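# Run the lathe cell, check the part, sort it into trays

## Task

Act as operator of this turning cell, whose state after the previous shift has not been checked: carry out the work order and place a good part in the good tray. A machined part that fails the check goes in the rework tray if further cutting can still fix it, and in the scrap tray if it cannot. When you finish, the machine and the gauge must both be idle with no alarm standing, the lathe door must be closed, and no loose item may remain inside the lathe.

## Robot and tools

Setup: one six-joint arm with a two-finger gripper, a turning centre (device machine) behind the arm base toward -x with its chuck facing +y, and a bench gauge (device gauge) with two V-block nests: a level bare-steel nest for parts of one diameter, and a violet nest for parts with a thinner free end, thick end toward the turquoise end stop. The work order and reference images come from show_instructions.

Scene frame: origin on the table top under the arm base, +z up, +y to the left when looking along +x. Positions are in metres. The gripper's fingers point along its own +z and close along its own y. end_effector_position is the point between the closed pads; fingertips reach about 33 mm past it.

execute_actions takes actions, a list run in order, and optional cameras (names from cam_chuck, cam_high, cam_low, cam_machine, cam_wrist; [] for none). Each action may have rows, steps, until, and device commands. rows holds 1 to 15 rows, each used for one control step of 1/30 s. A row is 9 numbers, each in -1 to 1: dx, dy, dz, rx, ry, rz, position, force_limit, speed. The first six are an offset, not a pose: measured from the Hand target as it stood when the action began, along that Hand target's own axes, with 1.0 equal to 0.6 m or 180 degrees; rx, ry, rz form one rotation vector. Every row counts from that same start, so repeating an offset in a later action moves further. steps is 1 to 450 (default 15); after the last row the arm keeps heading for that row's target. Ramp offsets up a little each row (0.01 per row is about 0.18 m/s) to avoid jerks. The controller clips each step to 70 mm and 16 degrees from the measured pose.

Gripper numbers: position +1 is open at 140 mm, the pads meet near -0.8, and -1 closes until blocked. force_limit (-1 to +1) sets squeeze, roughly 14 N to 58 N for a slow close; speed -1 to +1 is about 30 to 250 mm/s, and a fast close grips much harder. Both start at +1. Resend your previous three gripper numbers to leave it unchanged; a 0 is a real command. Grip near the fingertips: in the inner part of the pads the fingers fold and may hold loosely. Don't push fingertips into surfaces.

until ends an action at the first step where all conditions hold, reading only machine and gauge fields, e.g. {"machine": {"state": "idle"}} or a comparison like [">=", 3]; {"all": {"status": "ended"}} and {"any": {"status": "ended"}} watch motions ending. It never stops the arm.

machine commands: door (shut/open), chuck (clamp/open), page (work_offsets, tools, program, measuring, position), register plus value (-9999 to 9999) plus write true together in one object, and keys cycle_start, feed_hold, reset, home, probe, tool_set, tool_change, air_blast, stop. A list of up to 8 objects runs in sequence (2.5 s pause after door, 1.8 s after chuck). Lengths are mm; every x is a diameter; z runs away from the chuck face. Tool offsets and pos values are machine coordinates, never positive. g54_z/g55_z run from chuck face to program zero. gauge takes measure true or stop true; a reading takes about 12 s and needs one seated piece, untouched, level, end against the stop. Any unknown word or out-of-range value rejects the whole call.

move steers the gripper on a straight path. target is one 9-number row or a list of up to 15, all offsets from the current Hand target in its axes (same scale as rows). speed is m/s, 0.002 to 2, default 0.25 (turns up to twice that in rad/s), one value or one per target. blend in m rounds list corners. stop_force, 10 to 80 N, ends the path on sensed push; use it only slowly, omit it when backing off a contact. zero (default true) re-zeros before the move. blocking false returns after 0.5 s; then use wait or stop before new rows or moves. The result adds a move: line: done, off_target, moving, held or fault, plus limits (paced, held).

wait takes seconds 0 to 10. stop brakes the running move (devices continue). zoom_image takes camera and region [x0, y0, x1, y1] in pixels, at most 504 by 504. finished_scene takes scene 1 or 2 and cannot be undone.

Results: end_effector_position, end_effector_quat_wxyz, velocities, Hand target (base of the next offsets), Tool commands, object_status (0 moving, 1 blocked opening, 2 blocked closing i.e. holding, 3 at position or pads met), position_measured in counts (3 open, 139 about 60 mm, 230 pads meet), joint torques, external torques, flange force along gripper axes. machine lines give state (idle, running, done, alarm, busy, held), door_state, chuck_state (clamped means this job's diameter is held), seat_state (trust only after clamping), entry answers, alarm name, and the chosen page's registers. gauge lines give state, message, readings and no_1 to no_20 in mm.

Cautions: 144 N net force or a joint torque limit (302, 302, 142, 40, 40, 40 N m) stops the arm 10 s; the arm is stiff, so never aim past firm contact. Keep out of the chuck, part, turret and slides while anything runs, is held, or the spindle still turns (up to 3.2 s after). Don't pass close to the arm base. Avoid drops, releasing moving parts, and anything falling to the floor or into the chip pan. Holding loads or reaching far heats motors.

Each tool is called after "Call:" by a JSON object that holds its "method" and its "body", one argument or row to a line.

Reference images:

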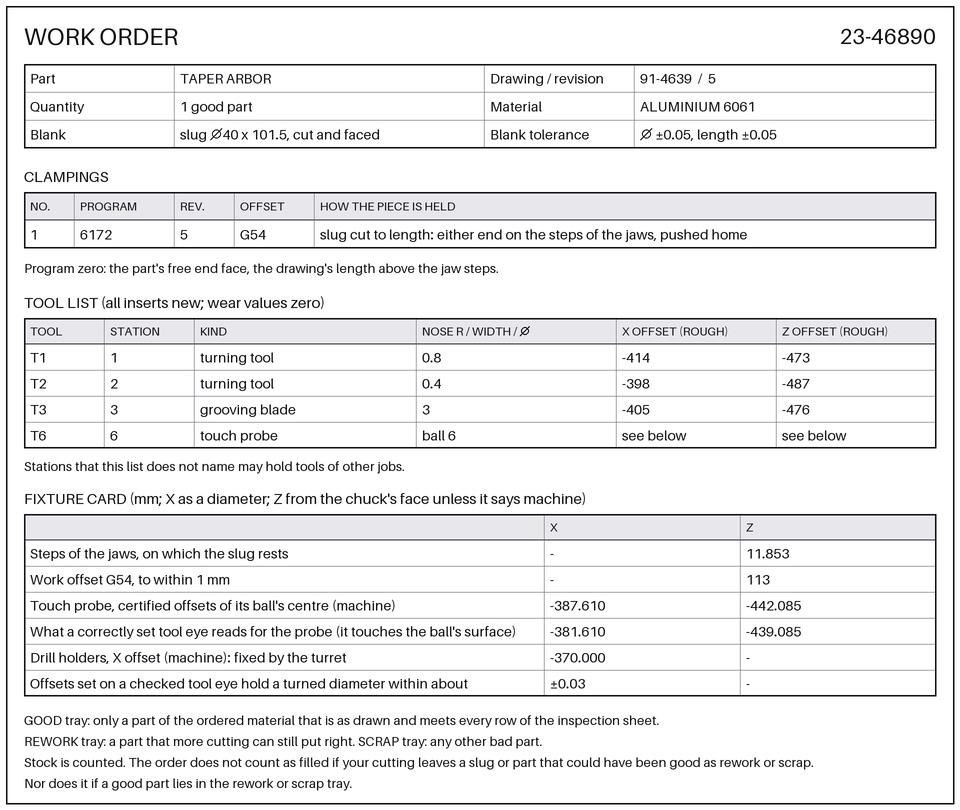

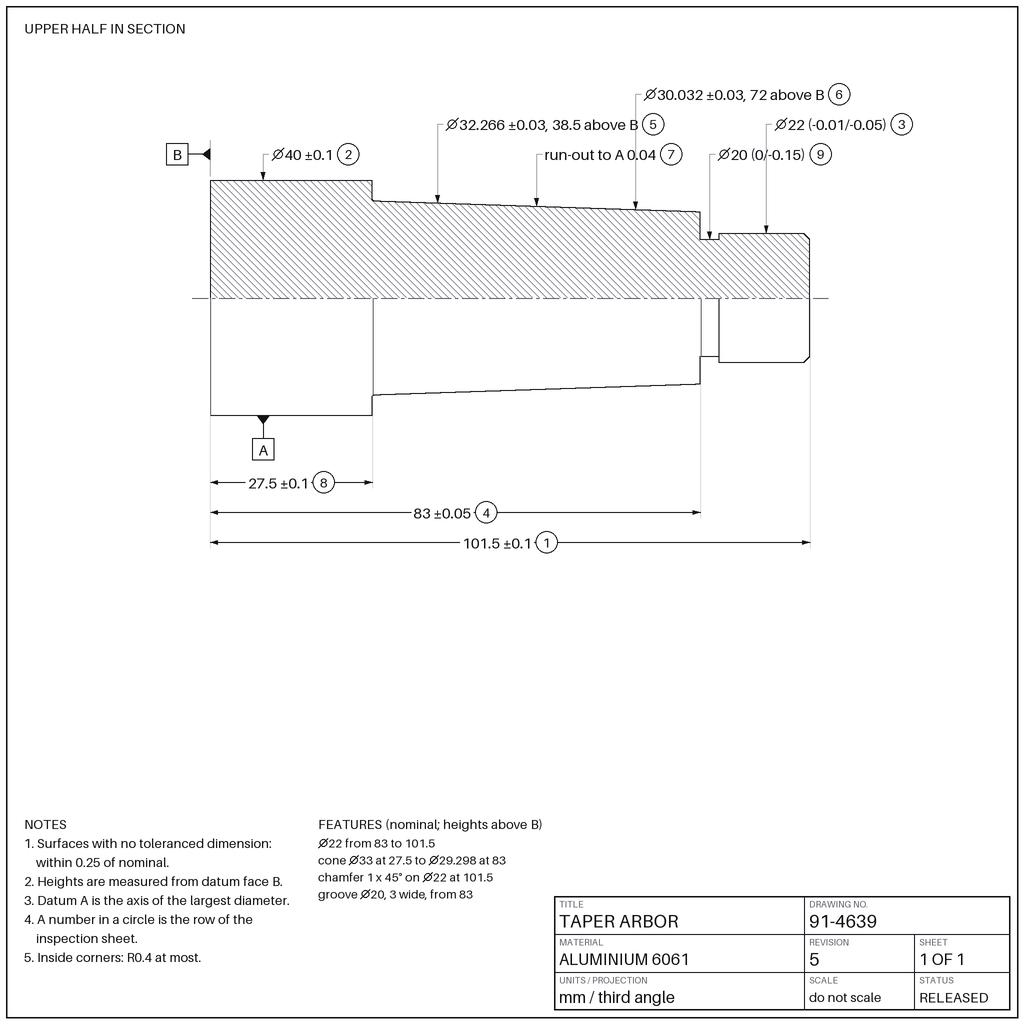

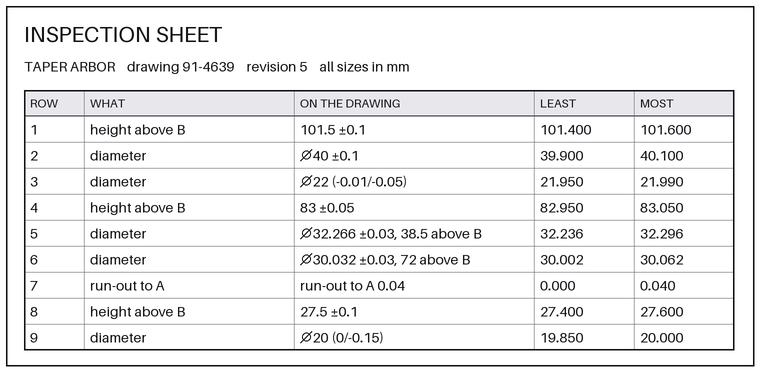

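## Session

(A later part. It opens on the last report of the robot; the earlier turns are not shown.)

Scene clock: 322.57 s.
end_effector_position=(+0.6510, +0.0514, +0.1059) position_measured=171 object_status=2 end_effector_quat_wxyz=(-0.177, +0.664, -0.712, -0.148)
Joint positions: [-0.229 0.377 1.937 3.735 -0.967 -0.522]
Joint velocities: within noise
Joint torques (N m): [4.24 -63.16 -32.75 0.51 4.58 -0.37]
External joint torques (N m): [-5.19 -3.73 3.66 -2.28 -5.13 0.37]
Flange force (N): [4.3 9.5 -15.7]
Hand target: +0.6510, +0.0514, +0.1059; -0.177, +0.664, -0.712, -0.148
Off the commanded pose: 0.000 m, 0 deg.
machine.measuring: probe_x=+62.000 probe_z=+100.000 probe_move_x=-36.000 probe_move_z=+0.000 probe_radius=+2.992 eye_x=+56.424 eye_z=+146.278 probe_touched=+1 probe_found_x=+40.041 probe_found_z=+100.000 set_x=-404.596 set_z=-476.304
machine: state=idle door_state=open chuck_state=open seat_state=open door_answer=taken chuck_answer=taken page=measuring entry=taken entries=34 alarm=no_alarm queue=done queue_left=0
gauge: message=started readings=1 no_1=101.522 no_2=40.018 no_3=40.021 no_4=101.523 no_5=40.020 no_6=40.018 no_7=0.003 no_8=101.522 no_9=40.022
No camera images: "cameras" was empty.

Call:
{"method": "execute_actions", "body": {
  "actions": [
    {"rows":[[0,0.0005,0,0,0,0,-1,-1,-1]],"steps":15},
    {"machine":[{"page":"work_offsets"},{"register":"g54_z","value":112.540,"write":true}],"rows":[[0,0.0005,0,0,0,0,-0.98,0,-1]],"steps":45}
  ],
  "cameras": []
}}

Call:
{"method": "move", "body": {
  "target": [-0.0225,0,-0.0445,0,0,0,-0.98,0,-1],
  "speed": 0.04,
  "cameras": []
}}

Call:
{"method": "move", "body": {
  "target": [
    [-0.0899,0,-0.178,0,0,0,-0.98,0,-1],
    [0.2542,0.4397,-0.8717,0.0997,0.3852,0.3611,-0.98,0,-1]
  ],
  "speed": [0.2,0.35],
  "blend": [0.03,0],
  "cameras": ["cam_high"]
}}

Scene clock: 325.47 s.
end_effector_position=(+0.6504, +0.0514, +0.1059) position_measured=173 object_status=2 end_effector_quat_wxyz=(-0.177, +0.664, -0.712, -0.148)
Joint positions: [-0.23 0.376 1.938 3.736 -0.966 -0.522]
Joint velocities: within noise
Joint torques (N m): [5.25 -60.09 -22.26 -1.69 0.68 -0.14]
External joint torques (N m): [-6.24 -6.57 -6.77 -0.08 -1.23 0.14]
External joint torques at the end of the 1st action: [-5.17 -3 -1.04 -1.23 -2.45 0.25]
Flange force (N): [3.2 -4.7 -17.2]
Flange force at the end of the 1st action (N): [4.5 1.0 -12.4]
Hand target: +0.6504, +0.0514, +0.1059; -0.177, +0.664, -0.712, -0.148
Off the commanded pose: 0.000 m, 0 deg.
machine.work_offsets: g54_z=+112.540 g55_z=+0.000
machine: state=idle door_state=open chuck_state=open seat_state=open door_answer=taken chuck_answer=taken page=work_offsets entry=taken entries=35 alarm=no_alarm queue=done queue_left=0
gauge: message=started readings=1 no_1=101.522 no_2=40.018 no_3=40.021 no_4=101.523 no_5=40.020 no_6=40.018 no_7=0.003 no_8=101.522 no_9=40.022
No camera images: "cameras" was empty.

Scene clock: 326.50 s.
end_effector_position=(+0.6497, +0.0516, +0.1358) position_measured=173 object_status=2 end_effector_quat_wxyz=(-0.177, +0.664, -0.712, -0.148)
Joint positions: [-0.23 0.341 1.92 3.716 -1.011 -0.488]
Joint velocities: within noise
Joint torques (N m): [0.83 -70.11 -31.83 -1.36 0.22 -0.26]
External joint torques (N m): [-1.73 5.17 1.24 -0.52 -0.74 0.26]
Flange force (N): [5.3 -4.5 2.7]
Hand target: +0.6497, +0.0516, +0.1358; -0.177, +0.664, -0.712, -0.148
Off the commanded pose: 0.000 m, 0 deg.
machine.work_offsets: g54_z=+112.540 g55_z=+0.000
machine: state=idle door_state=open chuck_state=open seat_state=open door_answer=taken chuck_answer=taken page=work_offsets entry=taken entries=35 alarm=no_alarm queue=done queue_left=0
gauge: message=started readings=1 no_1=101.522 no_2=40.018 no_3=40.021 no_4=101.523 no_5=40.020 no_6=40.018 no_7=0.003 no_8=101.522 no_9=40.022
move: done
No camera images: "cameras" was empty.

Scene clock: 329.97 s.
end_effector_position=(+0.3493, -0.2974, +0.5287) position_measured=173 object_status=2 end_effector_quat_wxyz=(-0.246, -0.138, +0.921, -0.267)
Joint positions: [-0.338 -0.109 1.766 2.44 -1.692 0.934]
Joint velocities: within noise
Joint torques (N m): [1.57 -32.7 -42.4 -5.8 0.05 -0.31]
External joint torques (N m): [-2.02 2.86 1.09 0.77 -0.57 0.28]
Flange force (N): [-2.4 -2.8 2.4]
Hand target: +0.3493, -0.2975, +0.5287; -0.246, -0.138, +0.921, -0.267
Off the commanded pose: 0.000 m, 0 deg.
machine.work_offsets: g54_z=+112.540 g55_z=+0.000
machine: state=idle door_state=open chuck_state=open seat_state=open door_answer=taken chuck_answer=taken page=work_offsets entry=taken entries=35 alarm=no_alarm queue=done queue_left=0
gauge: message=started readings=1 no_1=101.522 no_2=40.018 no_3=40.021 no_4=101.523 no_5=40.020 no_6=40.018 no_7=0.003 no_8=101.522 no_9=40.022
move: done
Images, in order (width x height): cam_high 672x504.

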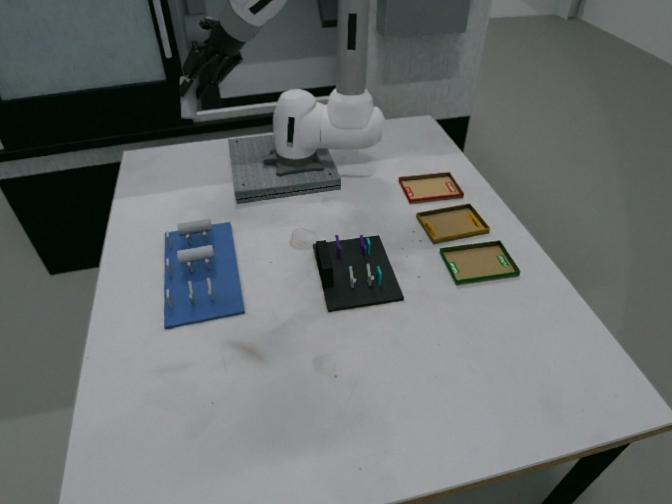

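Call:
{"method": "move", "body": {
  "target": [0.5357,0.1825,0.3818,0.0964,0.3855,0.3860,-0.98,0,-1],
  "speed": 0.35,
  "cameras": []
}}

Call:
{"method": "move", "body": {
  "target": [
    [-0.016,0.051,0.170,0,0,0,-0.98,0,-1],
    [0.0868,0.0903,0.5039,0,0,0,-0.98,0,-1],
    [0.2229,0.1478,0.7548,0,0,0,-0.98,0,-1],
    [0.3923,0.2234,0.9226,0,-0.147,0,-0.98,0,-1]
  ],
  "speed": 0.25,
  "blend": [0.04,0.05,0.04,0],
  "cameras": []
}}

Scene clock: 333.30 s.
end_effector_position=(-0.0502, -0.3757, +0.4833) position_measured=173 object_status=2 end_effector_quat_wxyz=(+0.488, -0.511, -0.501, +0.499)
Joint positions: [-1.023 0.045 2.174 1.954 -1.993 2.315]
Joint velocities: within noise
Joint torques (N m): [1.08 -40.84 -34.82 -3.96 -1.84 -0.28]
External joint torques (N m): [-1.69 2.88 0.4 0.84 0.02 0.23]
Flange force (N): [-4.2 5.1 -0.3]
Hand target: -0.0502, -0.3757, +0.4833; +0.488, -0.511, -0.501, +0.499
Off the commanded pose: 0.000 m, 0 deg.
machine.work_offsets: g54_z=+112.540 g55_z=+0.000
machine: state=idle door_state=open chuck_state=open seat_state=open door_answer=taken chuck_answer=taken page=work_offsets entry=taken entries=35 alarm=no_alarm queue=done queue_left=0
gauge: message=started readings=1 no_1=101.522 no_2=40.018 no_3=40.021 no_4=101.523 no_5=40.020 no_6=40.018 no_7=0.003 no_8=101.522 no_9=40.022
move: done
No camera images: "cameras" was empty.

Scene clock: 336.97 s.
end_effector_position=(-0.6006, -0.1441, +0.3311) position_measured=173 object_status=2 end_effector_quat_wxyz=(-0.361, +0.383, +0.600, -0.603)
Joint positions: [-3.271 0.047 2.586 -0.647 -1.131 3.456]
Joint velocities: within noise
Joint torques (N m): [1.94 -29.21 -22.06 2.72 -2.74 -0.4]
External joint torques (N m): [-1.52 3.89 1.67 -0.34 0.09 0.35]
Flange force (N): [7.1 10.1 -0.6]
Hand target: -0.6006, -0.1441, +0.3310; -0.361, +0.383, +0.600, -0.603
Off the commanded pose: 0.000 m, 0 deg.
machine.work_offsets: g54_z=+112.540 g55_z=+0.000
machine: state=idle door_state=open chuck_state=open seat_state=open door_answer=taken chuck_answer=taken page=work_offsets entry=taken entries=35 alarm=no_alarm queue=done queue_left=0
gauge: message=started readings=1 no_1=101.522 no_2=40.018 no_3=40.021 no_4=101.523 no_5=40.020 no_6=40.018 no_7=0.003 no_8=101.522 no_9=40.022
move: done
No camera images: "cameras" was empty.

Call:
{"method": "move", "body": {
  "target": [0.167,0.038,0.217,0,0,0,-0.98,0,-1],
  "speed": 0.15,
  "cameras": ["cam_chuck"]
}}

Scene clock: 340.10 s.
end_effector_position=(-0.7612, -0.1131, +0.3037) position_measured=173 object_status=2 end_effector_quat_wxyz=(-0.361, +0.383, +0.600, -0.603)
Joint positions: [-3.299 0.309 2.318 -0.678 -1.135 3.472]
Joint velocities: within noise
Joint torques (N m): [2.26 -57.18 -22.1 2.73 -2.81 -0.27]
External joint torques (N m): [-1.46 5.25 1.61 -0.33 0.18 0.22]
Flange force (N): [5.0 9.7 0.6]
Hand target: -0.7613, -0.1131, +0.3037; -0.361, +0.383, +0.600, -0.603
Off the commanded pose: 0.000 m, 0 deg.
machine.work_offsets: g54_z=+112.540 g55_z=+0.000
machine: state=idle door_state=open chuck_state=open seat_state=open door_answer=taken chuck_answer=taken page=work_offsets entry=taken entries=35 alarm=no_alarm queue=done queue_left=0
gauge: message=started readings=1 no_1=101.522 no_2=40.018 no_3=40.021 no_4=101.523 no_5=40.020 no_6=40.018 no_7=0.003 no_8=101.522 no_9=40.022
move: done
Images, in order (width x height): cam_chuck 672x504.

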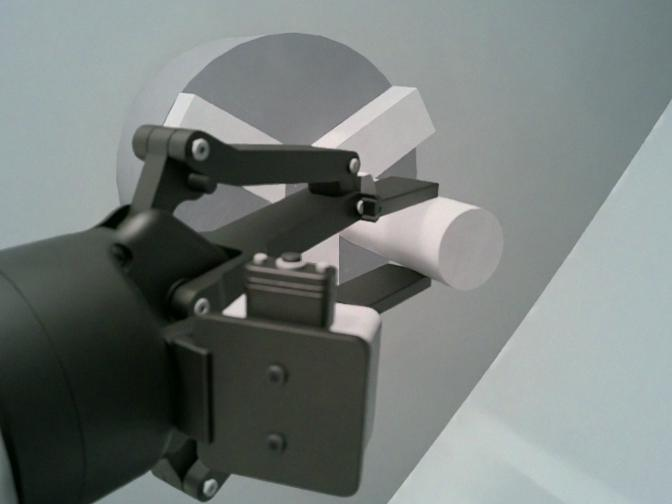

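Call:
{"method": "move", "body": {
  "target": [-0.0685,0,0.0359,0,0,0,-0.98,0,-1],
  "speed": 0.04,
  "stop_force": 11,
  "cameras": ["cam_chuck"]
}}

Call:
{"method": "move", "body": {
  "target": [-0.0596,0.0012,0.0299,0,0,0,-0.98,0,-1],
  "speed": 0.012,
  "stop_force": 11,
  "cameras": ["cam_chuck"]
}}

Scene clock: 342.20 s.
end_effector_position=(-0.7622, -0.1595, +0.3047) position_measured=173 object_status=2 end_effector_quat_wxyz=(-0.361, +0.383, +0.600, -0.603)
Joint positions: [-3.199 0.308 2.317 -0.572 -1.105 3.428]
Joint velocities: within noise
Joint torques (N m): [2.6 -56.94 -22.71 2.7 -2.94 -0.24]
External joint torques (N m): [-1.84 4.71 1.68 -0.28 0.28 0.2]
Flange force (N): [5.2 8.6 0.1]
Hand target: -0.7622, -0.1595, +0.3047; -0.361, +0.383, +0.600, -0.603
Off the commanded pose: 0.000 m, 0 deg.
machine.work_offsets: g54_z=+112.540 g55_z=+0.000
machine: state=idle door_state=open chuck_state=open seat_state=open door_answer=taken chuck_answer=taken page=work_offsets entry=taken entries=35 alarm=no_alarm queue=done queue_left=0
gauge: message=started readings=1 no_1=101.522 no_2=40.018 no_3=40.021 no_4=101.523 no_5=40.020 no_6=40.018 no_7=0.003 no_8=101.522 no_9=40.022
move: done
Images, in order (width x height): cam_chuck 672x504.

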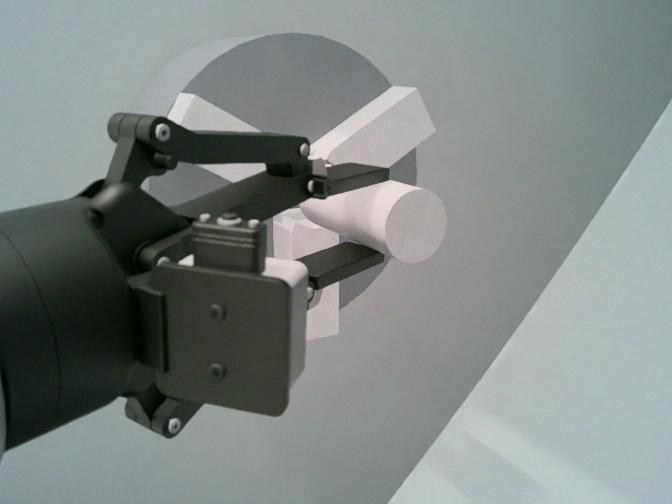

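Scene clock: 343.90 s.
end_effector_position=(-0.7623, -0.1700, +0.3046) position_measured=173 object_status=2 end_effector_quat_wxyz=(-0.361, +0.383, +0.599, -0.603)
Joint positions: [-3.176 0.309 2.317 -0.547 -1.099 3.417]
Joint velocities: within noise
Joint torques (N m): [19.53 -58.07 -26.39 -2.77 -4.96 -0.37]
External joint torques (N m): [-18.88 5.65 5.21 5.19 2.29 0.32]
Flange force (N): [23.5 11.1 -15.2]
Hand target: -0.7623, -0.1700, +0.3046; -0.361, +0.383, +0.599, -0.603 (not the last commanded pose)
Off the commanded pose: 0.029 m, 0 deg.
machine.work_offsets: g54_z=+112.540 g55_z=+0.000
machine: state=idle door_state=open chuck_state=open seat_state=open door_answer=taken chuck_answer=taken page=work_offsets entry=taken entries=35 alarm=no_alarm queue=done queue_left=0
gauge: message=started readings=1 no_1=101.522 no_2=40.018 no_3=40.021 no_4=101.523 no_5=40.020 no_6=40.018 no_7=0.003 no_8=101.522 no_9=40.022
move: contact
Images, in order (width x height): cam_chuck 672x504.

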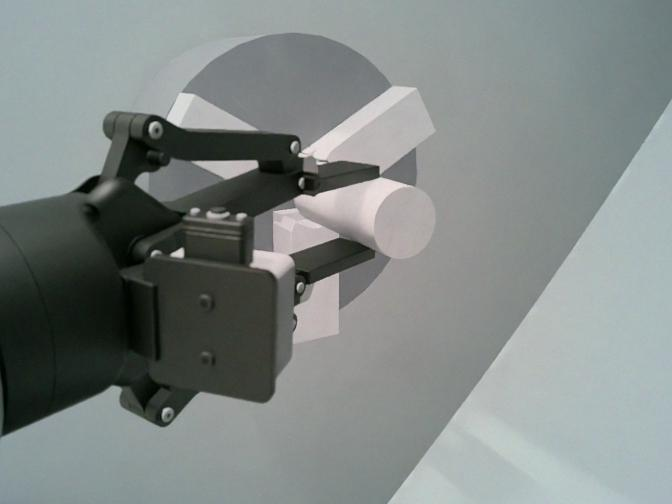

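Call:
{"method": "move", "body": {
  "target": [0.01395,0.0012,-0.0094,0,0,0,-0.98,0,-1],
  "speed": 0.03,
  "cameras": []
}}

Call:
{"method": "move", "body": {
  "target": [-0.0506,0.0011,0.0252,0,0,0,-0.98,0,-1],
  "speed": 0.012,
  "stop_force": 11,
  "cameras": ["cam_chuck"]
}}

Scene clock: 345.07 s.
end_effector_position=(-0.7609, -0.1601, +0.3037) position_measured=173 object_status=2 end_effector_quat_wxyz=(-0.361, +0.383, +0.599, -0.603)
Joint positions: [-3.198 0.309 2.32 -0.569 -1.107 3.425]
Joint velocities: within noise
Joint torques (N m): [1.69 -57.61 -22.81 2.66 -2.96 -0.3]
External joint torques (N m): [-0.93 5.4 1.85 -0.25 0.29 0.25]
Flange force (N): [3.7 9.9 1.5]
Hand target: -0.7609, -0.1600, +0.3037; -0.361, +0.383, +0.599, -0.603
Off the commanded pose: 0.000 m, 0 deg.
machine.work_offsets: g54_z=+112.540 g55_z=+0.000
machine: state=idle door_state=open chuck_state=open seat_state=open door_answer=taken chuck_answer=taken page=work_offsets entry=taken entries=35 alarm=no_alarm queue=done queue_left=0
gauge: message=started readings=1 no_1=101.522 no_2=40.018 no_3=40.021 no_4=101.523 no_5=40.020 no_6=40.018 no_7=0.003 no_8=101.522 no_9=40.022
move: done
No camera images: "cameras" was empty.

Scene clock: 348.13 s.
end_effector_position=(-0.7610, -0.1871, +0.3037) position_measured=173 object_status=2 end_effector_quat_wxyz=(-0.361, +0.383, +0.599, -0.603)
Joint positions: [-3.139 0.311 2.317 -0.505 -1.092 3.398]
Joint velocities: within noise
Joint torques (N m): [21.56 -59.45 -22.69 -4.09 -5.45 -0.39]
External joint torques (N m): [-20.93 6.86 1.42 6.5 2.77 0.34]
Flange force (N): [28.1 11.1 -6.9]
Hand target: -0.7610, -0.1871, +0.3037; -0.361, +0.383, +0.599, -0.603 (not the last commanded pose)
Off the commanded pose: 0.007 m, 0 deg.
machine.work_offsets: g54_z=+112.540 g55_z=+0.000
machine: state=idle door_state=open chuck_state=open seat_state=open door_answer=taken chuck_answer=taken page=work_offsets entry=taken entries=35 alarm=no_alarm queue=done queue_left=0
gauge: message=started readings=1 no_1=101.522 no_2=40.018 no_3=40.021 no_4=101.523 no_5=40.020 no_6=40.018 no_7=0.003 no_8=101.522 no_9=40.022
move: contact
Images, in order (width x height): cam_chuck 672x504.

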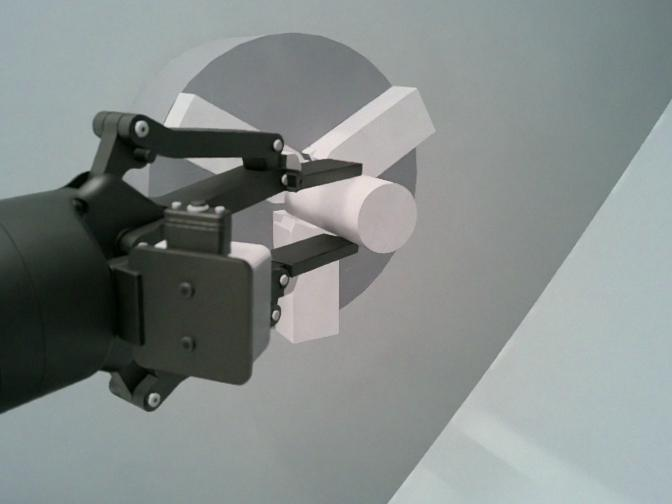

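Call:
{"method": "move", "body": {
  "target": [-0.0149,0.0003,0.0075,0,0,0,-0.98,0,-1],
  "speed": 0.008,
  "stop_force": 10,
  "cameras": []
}}

Call:
{"method": "execute_actions", "body": {
  "actions": [
    {"machine":{"chuck":"clamp"},"steps":90,"until":{"machine":{"chuck_state":"clamped"}}}
  ],
  "cameras": []
}}

Call:
{"method": "execute_actions", "body": {
  "actions": [
    {"rows":[[0,0,0,0,0,0,0.1,0,-1]],"steps":65}
  ],
  "cameras": []
}}

Call:
{"method": "execute_actions", "body": {
  "actions": [
    {"rows":[[0,0,0,0,0,0,-1,-1,-1]],"steps":100}
  ],
  "cameras": []
}}

Scene clock: 349.37 s.
end_effector_position=(-0.7610, -0.1876, +0.3038) position_measured=173 object_status=2 end_effector_quat_wxyz=(-0.361, +0.384, +0.599, -0.603)
Joint positions: [-3.138 0.311 2.317 -0.503 -1.092 3.397]
Joint velocities: within noise
Joint torques (N m): [33.54 -61.23 -22.99 -8.68 -7.25 -0.57]
External joint torques (N m): [-32.9 8.6 1.69 11.09 4.57 0.52]
Flange force (N): [41.7 13.2 -11.3]
Hand target: -0.7610, -0.1876, +0.3038; -0.361, +0.384, +0.599, -0.603 (not the last commanded pose)
Off the commanded pose: 0.009 m, 0 deg.
machine.work_offsets: g54_z=+112.540 g55_z=+0.000
machine: state=idle door_state=open chuck_state=open seat_state=open door_answer=taken chuck_answer=taken page=work_offsets entry=taken entries=35 alarm=no_alarm queue=done queue_left=0
gauge: message=started readings=1 no_1=101.522 no_2=40.018 no_3=40.021 no_4=101.523 no_5=40.020 no_6=40.018 no_7=0.003 no_8=101.522 no_9=40.022
move: contact
No camera images: "cameras" was empty.

Scene clock: 350.20 s.
end_effector_position=(-0.7609, -0.1876, +0.3038) position_measured=173 object_status=2 end_effector_quat_wxyz=(-0.361, +0.384, +0.599, -0.603)
Joint positions: [-3.138 0.311 2.317 -0.503 -1.092 3.397]
Joint velocities: within noise
Joint torques (N m): [34.53 -42.11 -44.17 -6.02 -1.36 -0.79]
External joint torques (N m): [-33.82 -10.56 22.89 8.42 -1.33 0.74]
Flange force (N): [29.2 -3.3 -75.1]
Hand target: -0.7610, -0.1876, +0.3038; -0.361, +0.384, +0.599, -0.603 (not the last commanded pose)
Tool commands: gripper/position=-0.98 gripper/force_limit=+0.0 gripper/speed=-1.0
Off the commanded pose: 0.009 m, 0 deg.
machine.work_offsets: g54_z=+112.540 g55_z=+0.000
machine: state=idle door_state=open chuck_state=clamped seat_state=home door_answer=taken chuck_answer=taken page=work_offsets entry=taken entries=35 alarm=no_alarm queue=running queue_left=0
gauge: message=started readings=1 no_1=101.522 no_2=40.018 no_3=40.021 no_4=101.523 no_5=40.020 no_6=40.018 no_7=0.003 no_8=101.522 no_9=40.022
No camera images: "cameras" was empty.

Scene clock: 352.57 s.
end_effector_position=(-0.7610, -0.1876, +0.3038) position_measured=117 object_status=3 end_effector_quat_wxyz=(-0.361, +0.384, +0.599, -0.603)
Joint positions: [-3.138 0.311 2.317 -0.503 -1.092 3.397]
Joint velocities: within noise
Joint torques (N m): [2.63 -55.5 -20.99 2.28 -1.7 -0.31]
External joint torques (N m): [-1.94 2.88 -0.26 0.13 -0.97 0.27]
Flange force (N): [5.4 7.0 1.0]
Hand target: -0.7610, -0.1876, +0.3038; -0.361, +0.384, +0.599, -0.603
Off the commanded pose: 0.000 m, 0 deg.
machine.work_offsets: g54_z=+112.540 g55_z=+0.000
machine: state=idle door_state=open chuck_state=clamped seat_state=home door_answer=taken chuck_answer=taken page=work_offsets entry=taken entries=35 alarm=no_alarm queue=done queue_left=0
gauge: message=started readings=1 no_1=101.522 no_2=40.018 no_3=40.021 no_4=101.523 no_5=40.020 no_6=40.018 no_7=0.003 no_8=101.522 no_9=40.022
No camera images: "cameras" was empty.

Scene clock: 356.10 s.
end_effector_position=(-0.7610, -0.1876, +0.3038) position_measured=171 object_status=2 end_effector_quat_wxyz=(-0.361, +0.384, +0.599, -0.603)
Joint positions: [-3.138 0.311 2.317 -0.503 -1.092 3.397]
Joint velocities: within noise
Joint torques (N m): [3.29 -54.45 -24.05 2.43 -1.87 -0.32]
External joint torques (N m): [-2.62 1.74 2.76 -0.01 -0.82 0.27]
Flange force (N): [4.6 5.8 -6.0]
Hand target: -0.7610, -0.1876, +0.3038; -0.361, +0.384, +0.599, -0.603
Off the commanded pose: 0.000 m, 0 deg.
machine.work_offsets: g54_z=+112.540 g55_z=+0.000
machine: state=idle door_state=open chuck_state=clamped seat_state=home door_answer=taken chuck_answer=taken page=work_offsets entry=taken entries=35 alarm=no_alarm queue=done queue_left=0
gauge: message=started readings=1 no_1=101.522 no_2=40.018 no_3=40.021 no_4=101.523 no_5=40.020 no_6=40.018 no_7=0.003 no_8=101.522 no_9=40.022
No camera images: "cameras" was empty.

Grip is relieved; re-seating.

Call:
{"method": "execute_actions", "body": {
  "actions": [
    {"machine":{"chuck":"open"},"steps":90,"until":{"machine":{"chuck_state":"open"}}}
  ],
  "cameras": []
}}

Call:
{"method": "move", "body": {
  "target": [-0.0149,0.0003,0.0075,0,0,0,-1,-1,-1],
  "speed": 0.006,
  "stop_force": 10,
  "cameras": []
}}

Call:
{"method": "execute_actions", "body": {
  "actions": [
    {"machine":{"chuck":"clamp"},"steps":90,"until":{"machine":{"chuck_state":"clamped"}}}
  ],
  "cameras": []
}}

Scene clock: 357.20 s.
end_effector_position=(-0.7610, -0.1876, +0.3038) position_measured=171 object_status=2 end_effector_quat_wxyz=(-0.361, +0.384, +0.599, -0.603)
Joint positions: [-3.138 0.311 2.317 -0.503 -1.092 3.397]
Joint velocities: within noise
Joint torques (N m): [2.67 -58.25 -23.13 2.54 -2.95 -0.36]
External joint torques (N m): [-2.04 5.65 1.85 -0.13 0.27 0.31]
Flange force (N): [5.7 10.4 1.0]
Hand target: -0.7610, -0.1876, +0.3038; -0.361, +0.384, +0.599, -0.603
Tool commands: gripper/position=-1.0 gripper/force_limit=-1.0 gripper/speed=-1.0
Off the commanded pose: 0.000 m, 0 deg.
machine.work_offsets: g54_z=+112.540 g55_z=+0.000
machine: state=idle door_state=open chuck_state=open seat_state=home door_answer=taken chuck_answer=taken page=work_offsets entry=taken entries=35 alarm=no_alarm queue=running queue_left=0
gauge: message=started readings=1 no_1=101.522 no_2=40.018 no_3=40.021 no_4=101.523 no_5=40.020 no_6=40.018 no_7=0.003 no_8=101.522 no_9=40.022
No camera images: "cameras" was empty.

Scene clock: 357.90 s.
end_effector_position=(-0.7611, -0.1882, +0.3038) position_measured=171 object_status=2 end_effector_quat_wxyz=(-0.361, +0.384, +0.599, -0.603)
Joint positions: [-3.136 0.311 2.317 -0.501 -1.091 3.397]
Joint velocities: within noise
Joint torques (N m): [14.46 -57.58 -23.75 -1.5 -4.01 -0.33]
External joint torques (N m): [-13.76 4.92 2.49 3.9 1.33 0.28]
Flange force (N): [18.7 9.5 -7.4]
Hand target: -0.7611, -0.1882, +0.3038; -0.361, +0.384, +0.599, -0.603 (not the last commanded pose)
Off the commanded pose: 0.009 m, 0 deg.
machine.work_offsets: g54_z=+112.540 g55_z=+0.000
machine: state=idle door_state=open chuck_state=open seat_state=home door_answer=taken chuck_answer=taken page=work_offsets entry=taken entries=35 alarm=no_alarm queue=running queue_left=0
gauge: message=started readings=1 no_1=101.522 no_2=40.018 no_3=40.021 no_4=101.523 no_5=40.020 no_6=40.018 no_7=0.003 no_8=101.522 no_9=40.022
move: contact
No camera images: "cameras" was empty.

Scene clock: 358.73 s.
end_effector_position=(-0.7610, -0.1882, +0.3038) position_measured=171 object_status=2 end_effector_quat_wxyz=(-0.361, +0.384, +0.599, -0.603)
Joint positions: [-3.136 0.311 2.317 -0.501 -1.091 3.397]
Joint velocities: within noise
Joint torques (N m): [15.87 -52.13 -30.17 -1.14 -2.64 -0.27]
External joint torques (N m): [-15.15 -0.53 8.92 3.54 -0.05 0.22]
Flange force (N): [16.0 4.7 -26.7]
Hand target: -0.7611, -0.1882, +0.3038; -0.361, +0.384, +0.599, -0.603 (not the last commanded pose)
Tool commands: gripper/position=-1.0 gripper/force_limit=-1.0 gripper/speed=-1.0
Off the commanded pose: 0.009 m, 0 deg.
machine.work_offsets: g54_z=+112.540 g55_z=+0.000
machine: state=idle door_state=open chuck_state=clamped seat_state=home door_answer=taken chuck_answer=taken page=work_offsets entry=taken entries=35 alarm=no_alarm queue=running queue_left=0
gauge: message=started readings=1 no_1=101.522 no_2=40.018 no_3=40.021 no_4=101.523 no_5=40.020 no_6=40.018 no_7=0.003 no_8=101.522 no_9=40.022
No camera images: "cameras" was empty.

Call:
{"method": "execute_actions", "body": {
  "actions": [
    {"rows":[[0,0,0,0,0,0,0.1,0,-1]],"steps":65}
  ],
  "cameras": []
}}

Call:
{"method": "move", "body": {
  "target": [0,0,-0.2833,0,0,0,0.1,0,-1],
  "speed": 0.18,
  "cameras": ["cam_chuck"]
}}

Call:
{"method": "move", "body": {
  "target": [
    [-0.0504,-0.0392,0.008,0,0,0,0.1,0,-1],
    [-0.2766,-0.1154,-0.067,0,0.147,0,0.1,0,-1],
    [-0.51,-0.1735,-0.231,0,0.147,0,0.1,0,-1],
    [-0.7505,-0.2138,-0.4844,0,0.147,0,0.1,0,-1]
  ],
  "speed": 0.25,
  "blend": [0.019,0.04,0.05,0],
  "cameras": ["cam_chuck"]
}}

Call:
{"method": "execute_actions", "body": {
  "actions": [
    {"machine":{"door":"shut"},"steps":150,"until":{"machine":{"door_state":"shut"}}}
  ],
  "cameras": []
}}

Scene clock: 361.43 s.
end_effector_position=(-0.7611, -0.1882, +0.3038) position_measured=117 object_status=3 end_effector_quat_wxyz=(-0.361, +0.384, +0.599, -0.603)
Joint positions: [-3.136 0.311 2.317 -0.501 -1.091 3.397]
Joint velocities: within noise
Joint torques (N m): [2.12 -55.84 -21.14 2.46 -1.74 -0.32]
External joint torques (N m): [-1.47 3.2 -0.15 -0.05 -0.93 0.27]
Flange force (N): [4.9 7.5 1.4]
Hand target: -0.7611, -0.1882, +0.3038; -0.361, +0.384, +0.599, -0.603
Off the commanded pose: 0.000 m, 0 deg.
machine.work_offsets: g54_z=+112.540 g55_z=+0.000
machine: state=idle door_state=open chuck_state=clamped seat_state=home door_answer=taken chuck_answer=taken page=work_offsets entry=taken entries=35 alarm=no_alarm queue=done queue_left=0
gauge: message=started readings=1 no_1=101.522 no_2=40.018 no_3=40.021 no_4=101.523 no_5=40.020 no_6=40.018 no_7=0.003 no_8=101.522 no_9=40.022
No camera images: "cameras" was empty.

Scene clock: 362.83 s.
end_effector_position=(-0.6089, -0.1125, +0.3059) position_measured=117 object_status=3 end_effector_quat_wxyz=(-0.361, +0.384, +0.599, -0.603)
Joint positions: [-3.368 0.127 2.586 -0.725 -1.221 3.438]
Joint velocities: within noise
Joint torques (N m): [0.97 -31.72 -16.89 1.93 -1.7 -0.28]
External joint torques (N m): [-0.5 1.64 -0.03 0.11 -0.94 0.24]
Flange force (N): [3.0 6.4 0.3]
Hand target: -0.6089, -0.1125, +0.3059; -0.361, +0.384, +0.599, -0.603
Off the commanded pose: 0.000 m, 0 deg.
machine.work_offsets: g54_z=+112.540 g55_z=+0.000
machine: state=idle door_state=open chuck_state=clamped seat_state=home door_answer=taken chuck_answer=taken page=work_offsets entry=taken entries=35 alarm=no_alarm queue=done queue_left=0
gauge: message=started readings=1 no_1=101.522 no_2=40.018 no_3=40.021 no_4=101.523 no_5=40.020 no_6=40.018 no_7=0.003 no_8=101.522 no_9=40.022
move: done
Images, in order (width x height): cam_chuck 672x504.

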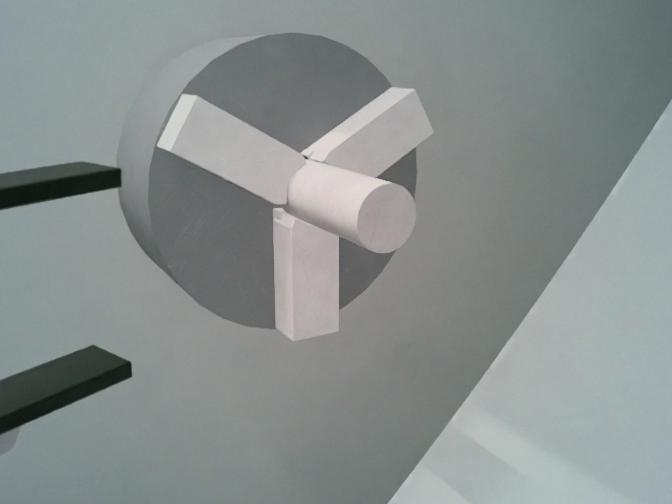

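Scene clock: 365.93 s.
end_effector_position=(-0.1516, -0.3834, +0.4515) position_measured=117 object_status=3 end_effector_quat_wxyz=(+0.488, -0.512, -0.500, +0.499)
Joint positions: [-1.233 0.015 2.279 1.83 -1.816 2.337]
Joint velocities: within noise
Joint torques (N m): [0.73 -36.09 -33.44 -2.68 -1.04 -0.38]
External joint torques (N m): [-1.31 2.54 0.1 -0.06 -0.82 0.33]
Flange force (N): [-4.1 3.9 0.0]
Hand target: -0.1515, -0.3834, +0.4515; +0.488, -0.512, -0.500, +0.499
Off the commanded pose: 0.000 m, 0 deg.
machine.work_offsets: g54_z=+112.540 g55_z=+0.000
machine: state=idle door_state=open chuck_state=clamped seat_state=home door_answer=taken chuck_answer=taken page=work_offsets entry=taken entries=35 alarm=no_alarm queue=done queue_left=0
gauge: message=started readings=1 no_1=101.522 no_2=40.018 no_3=40.021 no_4=101.523 no_5=40.020 no_6=40.018 no_7=0.003 no_8=101.522 no_9=40.022
move: done
Images, in order (width x height): cam_chuck 672x504.

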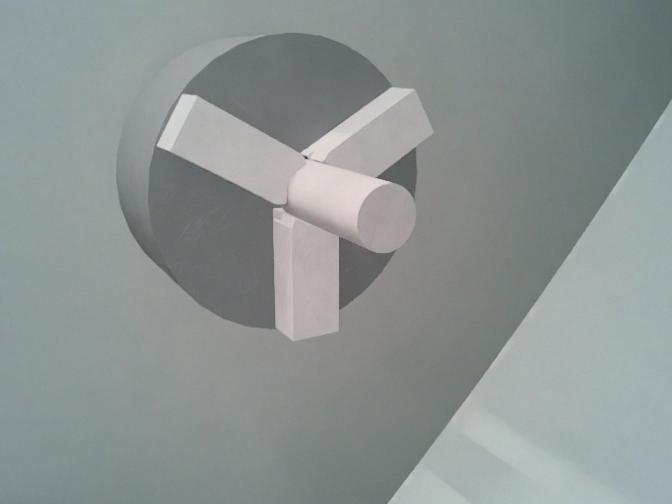

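Scene clock: 368.10 s.
end_effector_position=(-0.1515, -0.3834, +0.4515) position_measured=117 object_status=3 end_effector_quat_wxyz=(+0.488, -0.512, -0.500, +0.499)
Joint positions: [-1.233 0.015 2.279 1.83 -1.816 2.337]
Joint velocities: within noise
Joint torques (N m): [1.63 -35.76 -33.14 -2.69 -0.92 -0.29]
External joint torques (N m): [-2.18 2.16 -0.22 -0.06 -0.95 0.24]
Flange force (N): [-4.6 2.8 1.7]
Hand target: -0.1515, -0.3834, +0.4515; +0.488, -0.512, -0.500, +0.499
Tool commands: gripper/position=+0.1 gripper/force_limit=+0.0 gripper/speed=-1.0
Off the commanded pose: 0.000 m, 0 deg.
machine.work_offsets: g54_z=+112.540 g55_z=+0.000
machine: state=idle door_state=shut chuck_state=clamped seat_state=home door_answer=taken chuck_answer=taken page=work_offsets entry=taken entries=35 alarm=no_alarm queue=running queue_left=0
gauge: message=started readings=1 no_1=101.522 no_2=40.018 no_3=40.021 no_4=101.523 no_5=40.020 no_6=40.018 no_7=0.003 no_8=101.522 no_9=40.022
No camera images: "cameras" was empty.

Call:
{"method": "execute_actions", "body": {
  "actions": [
    {"machine":[{"page":"measuring"},{"register":"probe_move_x","value":0,"write":true},{"register":"probe_move_z","value":-15,"write":true},{"register":"probe_x","value":25,"write":true},{"register":"probe_z","value":122,"write":true},{"tool_change":true},{"probe":true}],"steps":450,"until":{"machine":{"queue":"done"}}},
    {"steps":300,"until":{"machine":{"state":"idle"}}}
  ],
  "cameras": []
}}

Scene clock: 380.77 s.
end_effector_position=(-0.1515, -0.3834, +0.4515) position_measured=117 object_status=3 end_effector_quat_wxyz=(+0.488, -0.512, -0.500, +0.499)
Joint positions: [-1.233 0.015 2.279 1.83 -1.816 2.337]
Joint velocities: within noise
Joint torques (N m): [0.95 -35.97 -33.21 -2.74 -0.94 -0.33]
External joint torques (N m): [-1.52 2.45 -0.17 -0.01 -0.92 0.29]
External joint torques at the end of the 1st action: [-1.4 1.95 -0.17 0.01 -0.95 0.19]
Flange force (N): [-4.4 3.4 0.1]
Flange force at the end of the 1st action (N): [-3.6 2.5 0.1]
Hand target: -0.1515, -0.3834, +0.4515; +0.488, -0.512, -0.500, +0.499
Tool commands: gripper/position=+0.1 gripper/force_limit=+0.0 gripper/speed=-1.0
Off the commanded pose: 0.000 m, 0 deg.
machine.measuring: probe_x=+25.000 probe_z=+122.000 probe_move_x=+0.000 probe_move_z=-15.000 probe_radius=+2.992 eye_x=+56.424 eye_z=+146.278 probe_touched=+1 probe_found_x=+25.000 probe_found_z=+112.568 set_x=-404.596 set_z=-476.304
machine: state=idle door_state=shut chuck_state=clamped seat_state=home door_answer=taken chuck_answer=taken page=measuring entry=taken entries=41 alarm=no_alarm queue=done queue_left=0
gauge: message=started readings=1 no_1=101.522 no_2=40.018 no_3=40.021 no_4=101.523 no_5=40.020 no_6=40.018 no_7=0.003 no_8=101.522 no_9=40.022
No camera images: "cameras" was empty.

Call:
{"method": "execute_actions", "body": {
  "actions": [
    {"machine":[{"home":true},{"page":"tools"},{"cycle_start":true}],"steps":450,"until":{"machine":{"queue":"done"}}},
    {"steps":450,"until":{"machine":{"state":["!=","running"]}}}
  ],
  "cameras": ["cam_machine"]
}}

Call:
{"method": "execute_actions", "body": {
  "actions": [
    {"steps":450,"until":{"machine":{"queue":"done"}}},
    {"steps":450,"until":{"machine":{"state":["!=","running"]}}},
    {"steps":450,"until":{"machine":{"state":["!=","running"]}}},
    {"steps":450,"until":{"machine":{"state":["!=","running"]}}},
    {"steps":450,"until":{"machine":{"state":["!=","running"]}}},
    {"steps":450,"until":{"machine":{"state":["!=","running"]}}}
  ],
  "cameras": ["cam_chuck"]
}}

Scene clock: 411.27 s.
end_effector_position=(-0.1515, -0.3834, +0.4515) position_measured=117 object_status=3 end_effector_quat_wxyz=(+0.488, -0.512, -0.500, +0.499)
Joint positions: [-1.233 0.015 2.279 1.83 -1.816 2.337]
Joint velocities: within noise
Joint torques (N m): [1.47 -35.71 -33.14 -2.66 -1 -0.26]
External joint torques (N m): [-1.99 2.13 -0.23 -0.09 -0.86 0.21]
External joint torques at the end of the 1st action: [-1.72 1.72 -0.13 0.06 -0.9 0.3]
Flange force (N): [-4.5 2.7 1.5]
Flange force at the end of the 1st action (N): [-3.5 2.5 0.9]
Hand target: -0.1515, -0.3834, +0.4515; +0.488, -0.512, -0.500, +0.499
Tool commands: gripper/position=+0.1 gripper/force_limit=+0.0 gripper/speed=-1.0
Off the commanded pose: 0.000 m, 0 deg.
machine.tools: t1_x=-414.102 t1_x_wear=+0.000 t1_z=-473.146 t1_z_wear=+0.000 t1_radius=+0.800 t1_station=+2.000 t2_x=-398.016 t2_x_wear=+0.020 t2_z=-487.480 t2_z_wear=+0.000 t2_radius=+0.400 t2_station=+1.000 t3_x=-404.594 t3_x_wear=+0.000 t3_z=-476.311 t3_z_wear=+0.000 t3_radius=+0.000 t3_station=+3.000 t4_x=-370.000 t4_x_wear=+0.000 t4_z=-428.249 t4_z_wear=+0.000 t4_radius=+0.000 t4_station=+4.000 t5_x=-410.266 t5_x_wear=+0.000 t5_z=-423.153 t5_z_wear=+0.000 t5_radius=+0.400 t5_station=+5.000 t6_x=-387.610 t6_x_wear=+0.000 t6_z=-442.085 t6_z_wear=+0.000 t6_radius=+3.000 t6_station=+6.000
machine: state=running door_state=shut chuck_state=clamped seat_state=home door_answer=taken chuck_answer=taken page=tools entry=taken entries=43 alarm=no_alarm queue=running queue_left=0
gauge: message=started readings=1 no_1=101.522 no_2=40.018 no_3=40.021 no_4=101.523 no_5=40.020 no_6=40.018 no_7=0.003 no_8=101.522 no_9=40.022
Images, in order (width x height): cam_machine 672x504.

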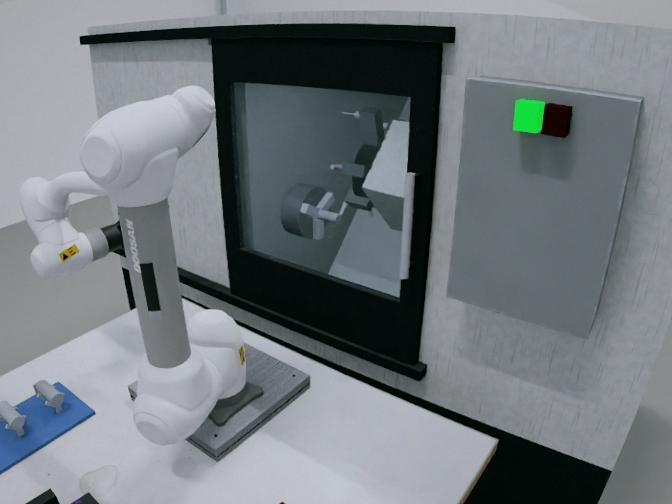

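Scene clock: 496.70 s.
end_effector_position=(-0.1515, -0.3834, +0.4515) position_measured=117 object_status=3 end_effector_quat_wxyz=(+0.488, -0.512, -0.500, +0.499)
Joint positions: [-1.233 0.015 2.279 1.83 -1.816 2.337]
Joint velocities: within noise
Joint torques (N m): [1.09 -35.37 -33.07 -2.72 -0.91 -0.32]
External joint torques (N m): [-1.66 1.85 -0.29 -0.02 -0.95 0.27]
External joint torques at the end of the 2nd action: [-2 2 -0.23 -0.04 -0.91 0.22]
External joint torques at the end of the 3rd action: [-2 1.72 -0.45 -0.05 -0.91 0.16]
External joint torques at the end of the 4th action: [-1.55 2.28 -0.18 0.01 -0.88 0.32]
External joint torques at the end of the 5th action: [-1.75 2.04 -0.21 0.02 -0.89 0.3]
Flange force (N): [-3.8 2.4 0.6]
Flange force at the end of the 2nd action (N): [-4.3 2.5 1.4]
Flange force at the end of the 3rd action (N): [-4.2 1.8 1.5]
Flange force at the end of the 4th action (N): [-4.2 3.3 0.3]
Flange force at the end of the 5th action (N): [-4.1 2.9 0.8]
Hand target: -0.1515, -0.3834, +0.4515; +0.488, -0.512, -0.500, +0.499
Tool commands: gripper/position=+0.1 gripper/force_limit=+0.0 gripper/speed=-1.0
Off the commanded pose: 0.000 m, 0 deg.
machine.tools: t1_x=-414.102 t1_x_wear=+0.000 t1_z=-473.146 t1_z_wear=+0.000 t1_radius=+0.800 t1_station=+2.000 t2_x=-398.016 t2_x_wear=+0.020 t2_z=-487.480 t2_z_wear=+0.000 t2_radius=+0.400 t2_station=+1.000 t3_x=-404.594 t3_x_wear=+0.000 t3_z=-476.311 t3_z_wear=+0.000 t3_radius=+0.000 t3_station=+3.000 t4_x=-370.000 t4_x_wear=+0.000 t4_z=-428.249 t4_z_wear=+0.000 t4_radius=+0.000 t4_station=+4.000 t5_x=-410.266 t5_x_wear=+0.000 t5_z=-423.153 t5_z_wear=+0.000 t5_radius=+0.400 t5_station=+5.000 t6_x=-387.610 t6_x_wear=+0.000 t6_z=-442.085 t6_z_wear=+0.000 t6_radius=+3.000 t6_station=+6.000
machine: state=done door_state=shut chuck_state=clamped seat_state=home door_answer=taken chuck_answer=taken page=tools entry=taken entries=43 alarm=no_alarm queue=done queue_left=0
gauge: message=started readings=1 no_1=101.522 no_2=40.018 no_3=40.021 no_4=101.523 no_5=40.020 no_6=40.018 no_7=0.003 no_8=101.522 no_9=40.022
Images, in order (width x height): cam_chuck 672x504.

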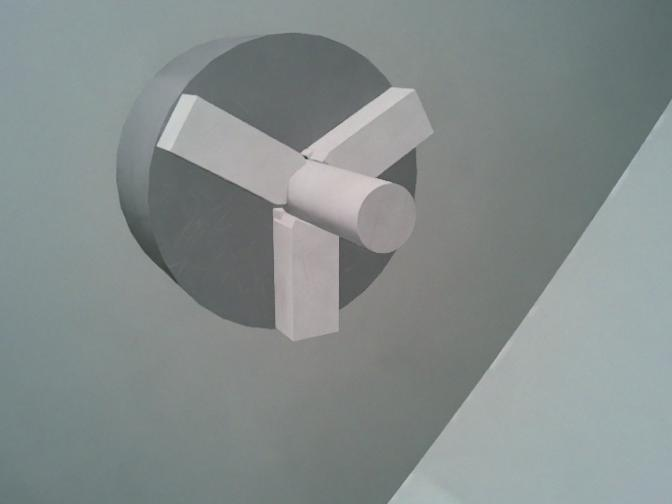

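Call:
{"method": "execute_actions", "body": {
  "actions": [
    {"machine":{"page":"program"},"steps":100}
  ],
  "cameras": ["cam_chuck"]
}}

Scene clock: 500.43 s.
end_effector_position=(-0.1515, -0.3834, +0.4515) position_measured=117 object_status=3 end_effector_quat_wxyz=(+0.488, -0.512, -0.500, +0.499)
Joint positions: [-1.233 0.015 2.279 1.83 -1.816 2.337]
Joint velocities: within noise
Joint torques (N m): [1.3 -35.47 -33.07 -2.74 -0.97 -0.32]
External joint torques (N m): [-1.8 1.88 -0.3 -0.01 -0.9 0.27]
Flange force (N): [-4.0 2.4 1.0]
Hand target: -0.1515, -0.3834, +0.4515; +0.488, -0.512, -0.500, +0.499
Tool commands: gripper/position=+0.1 gripper/force_limit=+0.0 gripper/speed=-1.0
Off the commanded pose: 0.000 m, 0 deg.
machine.program: program=+6172 tool_call=+6 tool_in_place=+3 program_revision=+5 program_offset=+54 load_peak=+10 stored1_number=+7448 stored1_revision=+6 stored2_number=+6172 stored2_revision=+5 stored3_number=+5691 stored3_revision=+3 stored4_number=+0 stored4_revision=+0 cycles=+1
machine: state=done door_state=shut chuck_state=clamped seat_state=home door_answer=taken chuck_answer=taken page=program entry=taken entries=43 alarm=no_alarm queue=done queue_left=0
gauge: message=started readings=1 no_1=101.522 no_2=40.018 no_3=40.021 no_4=101.523 no_5=40.020 no_6=40.018 no_7=0.003 no_8=101.522 no_9=40.022
Images, in order (width x height): cam_chuck 672x504.

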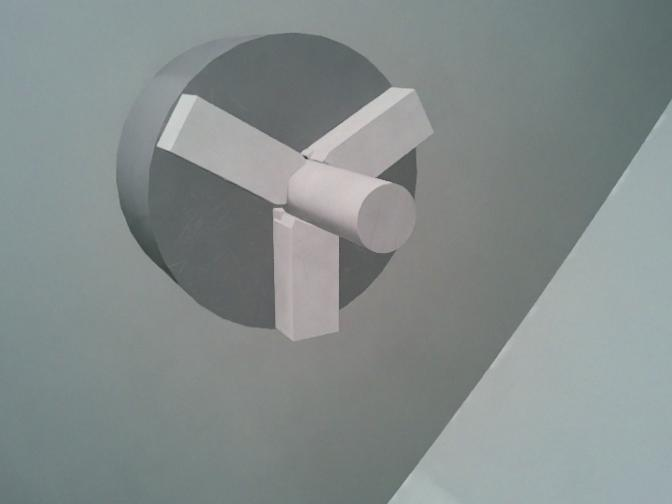

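Call:
{"method": "execute_actions", "body": {
  "actions": [
    {"machine":[{"page":"measuring"},{"register":"probe_move_z","value":0,"write":true},{"register":"probe_move_x","value":-42,"write":true},{"register":"probe_x","value":62,"write":true},{"register":"probe_z","value":105,"write":true},{"tool_change":true},{"probe":true}],"steps":450,"until":{"machine":{"queue":"done"}}},
    {"steps":300,"until":{"machine":{"state":["!=","busy"]}}}
  ],
  "cameras": ["cam_chuck"]
}}

Scene clock: 514.23 s.
end_effector_position=(-0.1515, -0.3834, +0.4515) position_measured=117 object_status=3 end_effector_quat_wxyz=(+0.488, -0.512, -0.500, +0.499)
Joint positions: [-1.233 0.015 2.279 1.83 -1.816 2.337]
Joint velocities: within noise
Joint torques (N m): [0.68 -35.16 -32.94 -2.65 -0.94 -0.27]
External joint torques (N m): [-1.24 1.57 -0.44 -0.09 -0.92 0.22]
External joint torques at the end of the 1st action: [-1.97 2.12 -0.16 0.04 -0.88 0.27]
Flange force (N): [-3.4 1.7 0.0]
Flange force at the end of the 1st action (N): [-4.3 2.9 1.3]
Hand target: -0.1515, -0.3834, +0.4515; +0.488, -0.512, -0.500, +0.499
Tool commands: gripper/position=+0.1 gripper/force_limit=+0.0 gripper/speed=-1.0
Off the commanded pose: 0.000 m, 0 deg.
machine.measuring: probe_x=+62.000 probe_z=+105.000 probe_move_x=-42.000 probe_move_z=+0.000 probe_radius=+2.992 eye_x=+56.424 eye_z=+146.278 probe_touched=+1 probe_found_x=+21.980 probe_found_z=+105.000 set_x=-404.596 set_z=-476.304
machine: state=done door_state=shut chuck_state=clamped seat_state=home door_answer=taken chuck_answer=taken page=measuring entry=taken entries=49 alarm=no_alarm queue=done queue_left=0
gauge: message=started readings=1 no_1=101.522 no_2=40.018 no_3=40.021 no_4=101.523 no_5=40.020 no_6=40.018 no_7=0.003 no_8=101.522 no_9=40.022
Images, in order (width x height): cam_chuck 672x504.

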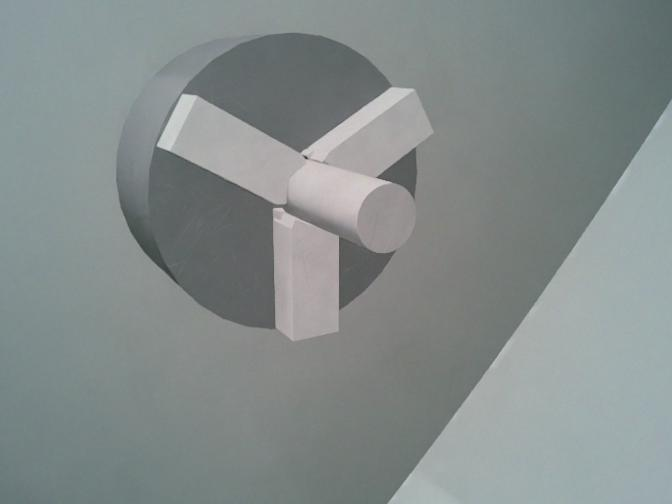

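Call:
{"method": "execute_actions", "body": {
  "actions": [
    {"machine":[{"register":"probe_z","value":49.54,"write":true},{"probe":true}],"steps":450,"until":{"machine":{"queue":"done"}}},
    {"steps":300,"until":{"machine":{"state":["!=","busy"]}}}
  ],
  "cameras": []
}}

Call:
{"method": "execute_actions", "body": {
  "actions": [
    {"machine":[{"register":"probe_z","value":83.04,"write":true},{"probe":true}],"steps":450,"until":{"machine":{"queue":"done"}}},
    {"steps":300,"until":{"machine":{"state":["!=","busy"]}}}
  ],
  "cameras": []
}}

Scene clock: 521.00 s.
end_effector_position=(-0.1515, -0.3834, +0.4515) position_measured=117 object_status=3 end_effector_quat_wxyz=(+0.488, -0.512, -0.500, +0.499)
Joint positions: [-1.233 0.015 2.279 1.83 -1.816 2.337]
Joint velocities: within noise
Joint torques (N m): [0.73 -35.41 -32.78 -2.72 -0.94 -0.33]
External joint torques (N m): [-1.26 1.86 -0.58 -0.03 -0.92 0.28]
External joint torques at the end of the 1st action: [-1.55 1.99 -0.11 0.05 -0.84 0.28]
Flange force (N): [-4.0 2.2 -0.4]
Flange force at the end of the 1st action (N): [-3.7 2.9 0.5]
Hand target: -0.1515, -0.3834, +0.4515; +0.488, -0.512, -0.500, +0.499
Tool commands: gripper/position=+0.1 gripper/force_limit=+0.0 gripper/speed=-1.0
Off the commanded pose: 0.000 m, 0 deg.
machine.measuring: probe_x=+62.000 probe_z=+49.540 probe_move_x=-42.000 probe_move_z=+0.000 probe_radius=+2.992 eye_x=+56.424 eye_z=+146.278 probe_touched=+1 probe_found_x=+32.285 probe_found_z=+49.540 set_x=-404.596 set_z=-476.304
machine: state=done door_state=shut chuck_state=clamped seat_state=home door_answer=taken chuck_answer=taken page=measuring entry=taken entries=51 alarm=no_alarm queue=done queue_left=0
gauge: message=started readings=1 no_1=101.522 no_2=40.018 no_3=40.021 no_4=101.523 no_5=40.020 no_6=40.018 no_7=0.003 no_8=101.522 no_9=40.022
No camera images: "cameras" was empty.

Scene clock: 527.50 s.
end_effector_position=(-0.1515, -0.3834, +0.4515) position_measured=117 object_status=3 end_effector_quat_wxyz=(+0.488, -0.512, -0.500, +0.499)
Joint positions: [-1.233 0.015 2.279 1.83 -1.816 2.337]
Joint velocities: within noise
Joint torques (N m): [1.09 -35.48 -33.04 -2.75 -0.92 -0.32]
External joint torques (N m): [-1.65 1.94 -0.34 0 -0.94 0.27]
External joint torques at the end of the 1st action: [-2.11 1.66 -0.19 0.01 -0.91 0.33]
Flange force (N): [-4.1 2.5 0.5]
Flange force at the end of the 1st action (N): [-3.8 2.4 1.8]
Hand target: -0.1515, -0.3834, +0.4515; +0.488, -0.512, -0.500, +0.499
Tool commands: gripper/position=+0.1 gripper/force_limit=+0.0 gripper/speed=-1.0
Off the commanded pose: 0.000 m, 0 deg.
machine.measuring: probe_x=+62.000 probe_z=+83.040 probe_move_x=-42.000 probe_move_z=+0.000 probe_radius=+2.992 eye_x=+56.424 eye_z=+146.278 probe_touched=+1 probe_found_x=+30.049 probe_found_z=+83.040 set_x=-404.596 set_z=-476.304
machine: state=done door_state=shut chuck_state=clamped seat_state=home door_answer=taken chuck_answer=taken page=measuring entry=taken entries=53 alarm=no_alarm queue=done queue_left=0
gauge: message=started readings=1 no_1=101.522 no_2=40.018 no_3=40.021 no_4=101.523 no_5=40.020 no_6=40.018 no_7=0.003 no_8=101.522 no_9=40.022
No camera images: "cameras" was empty.


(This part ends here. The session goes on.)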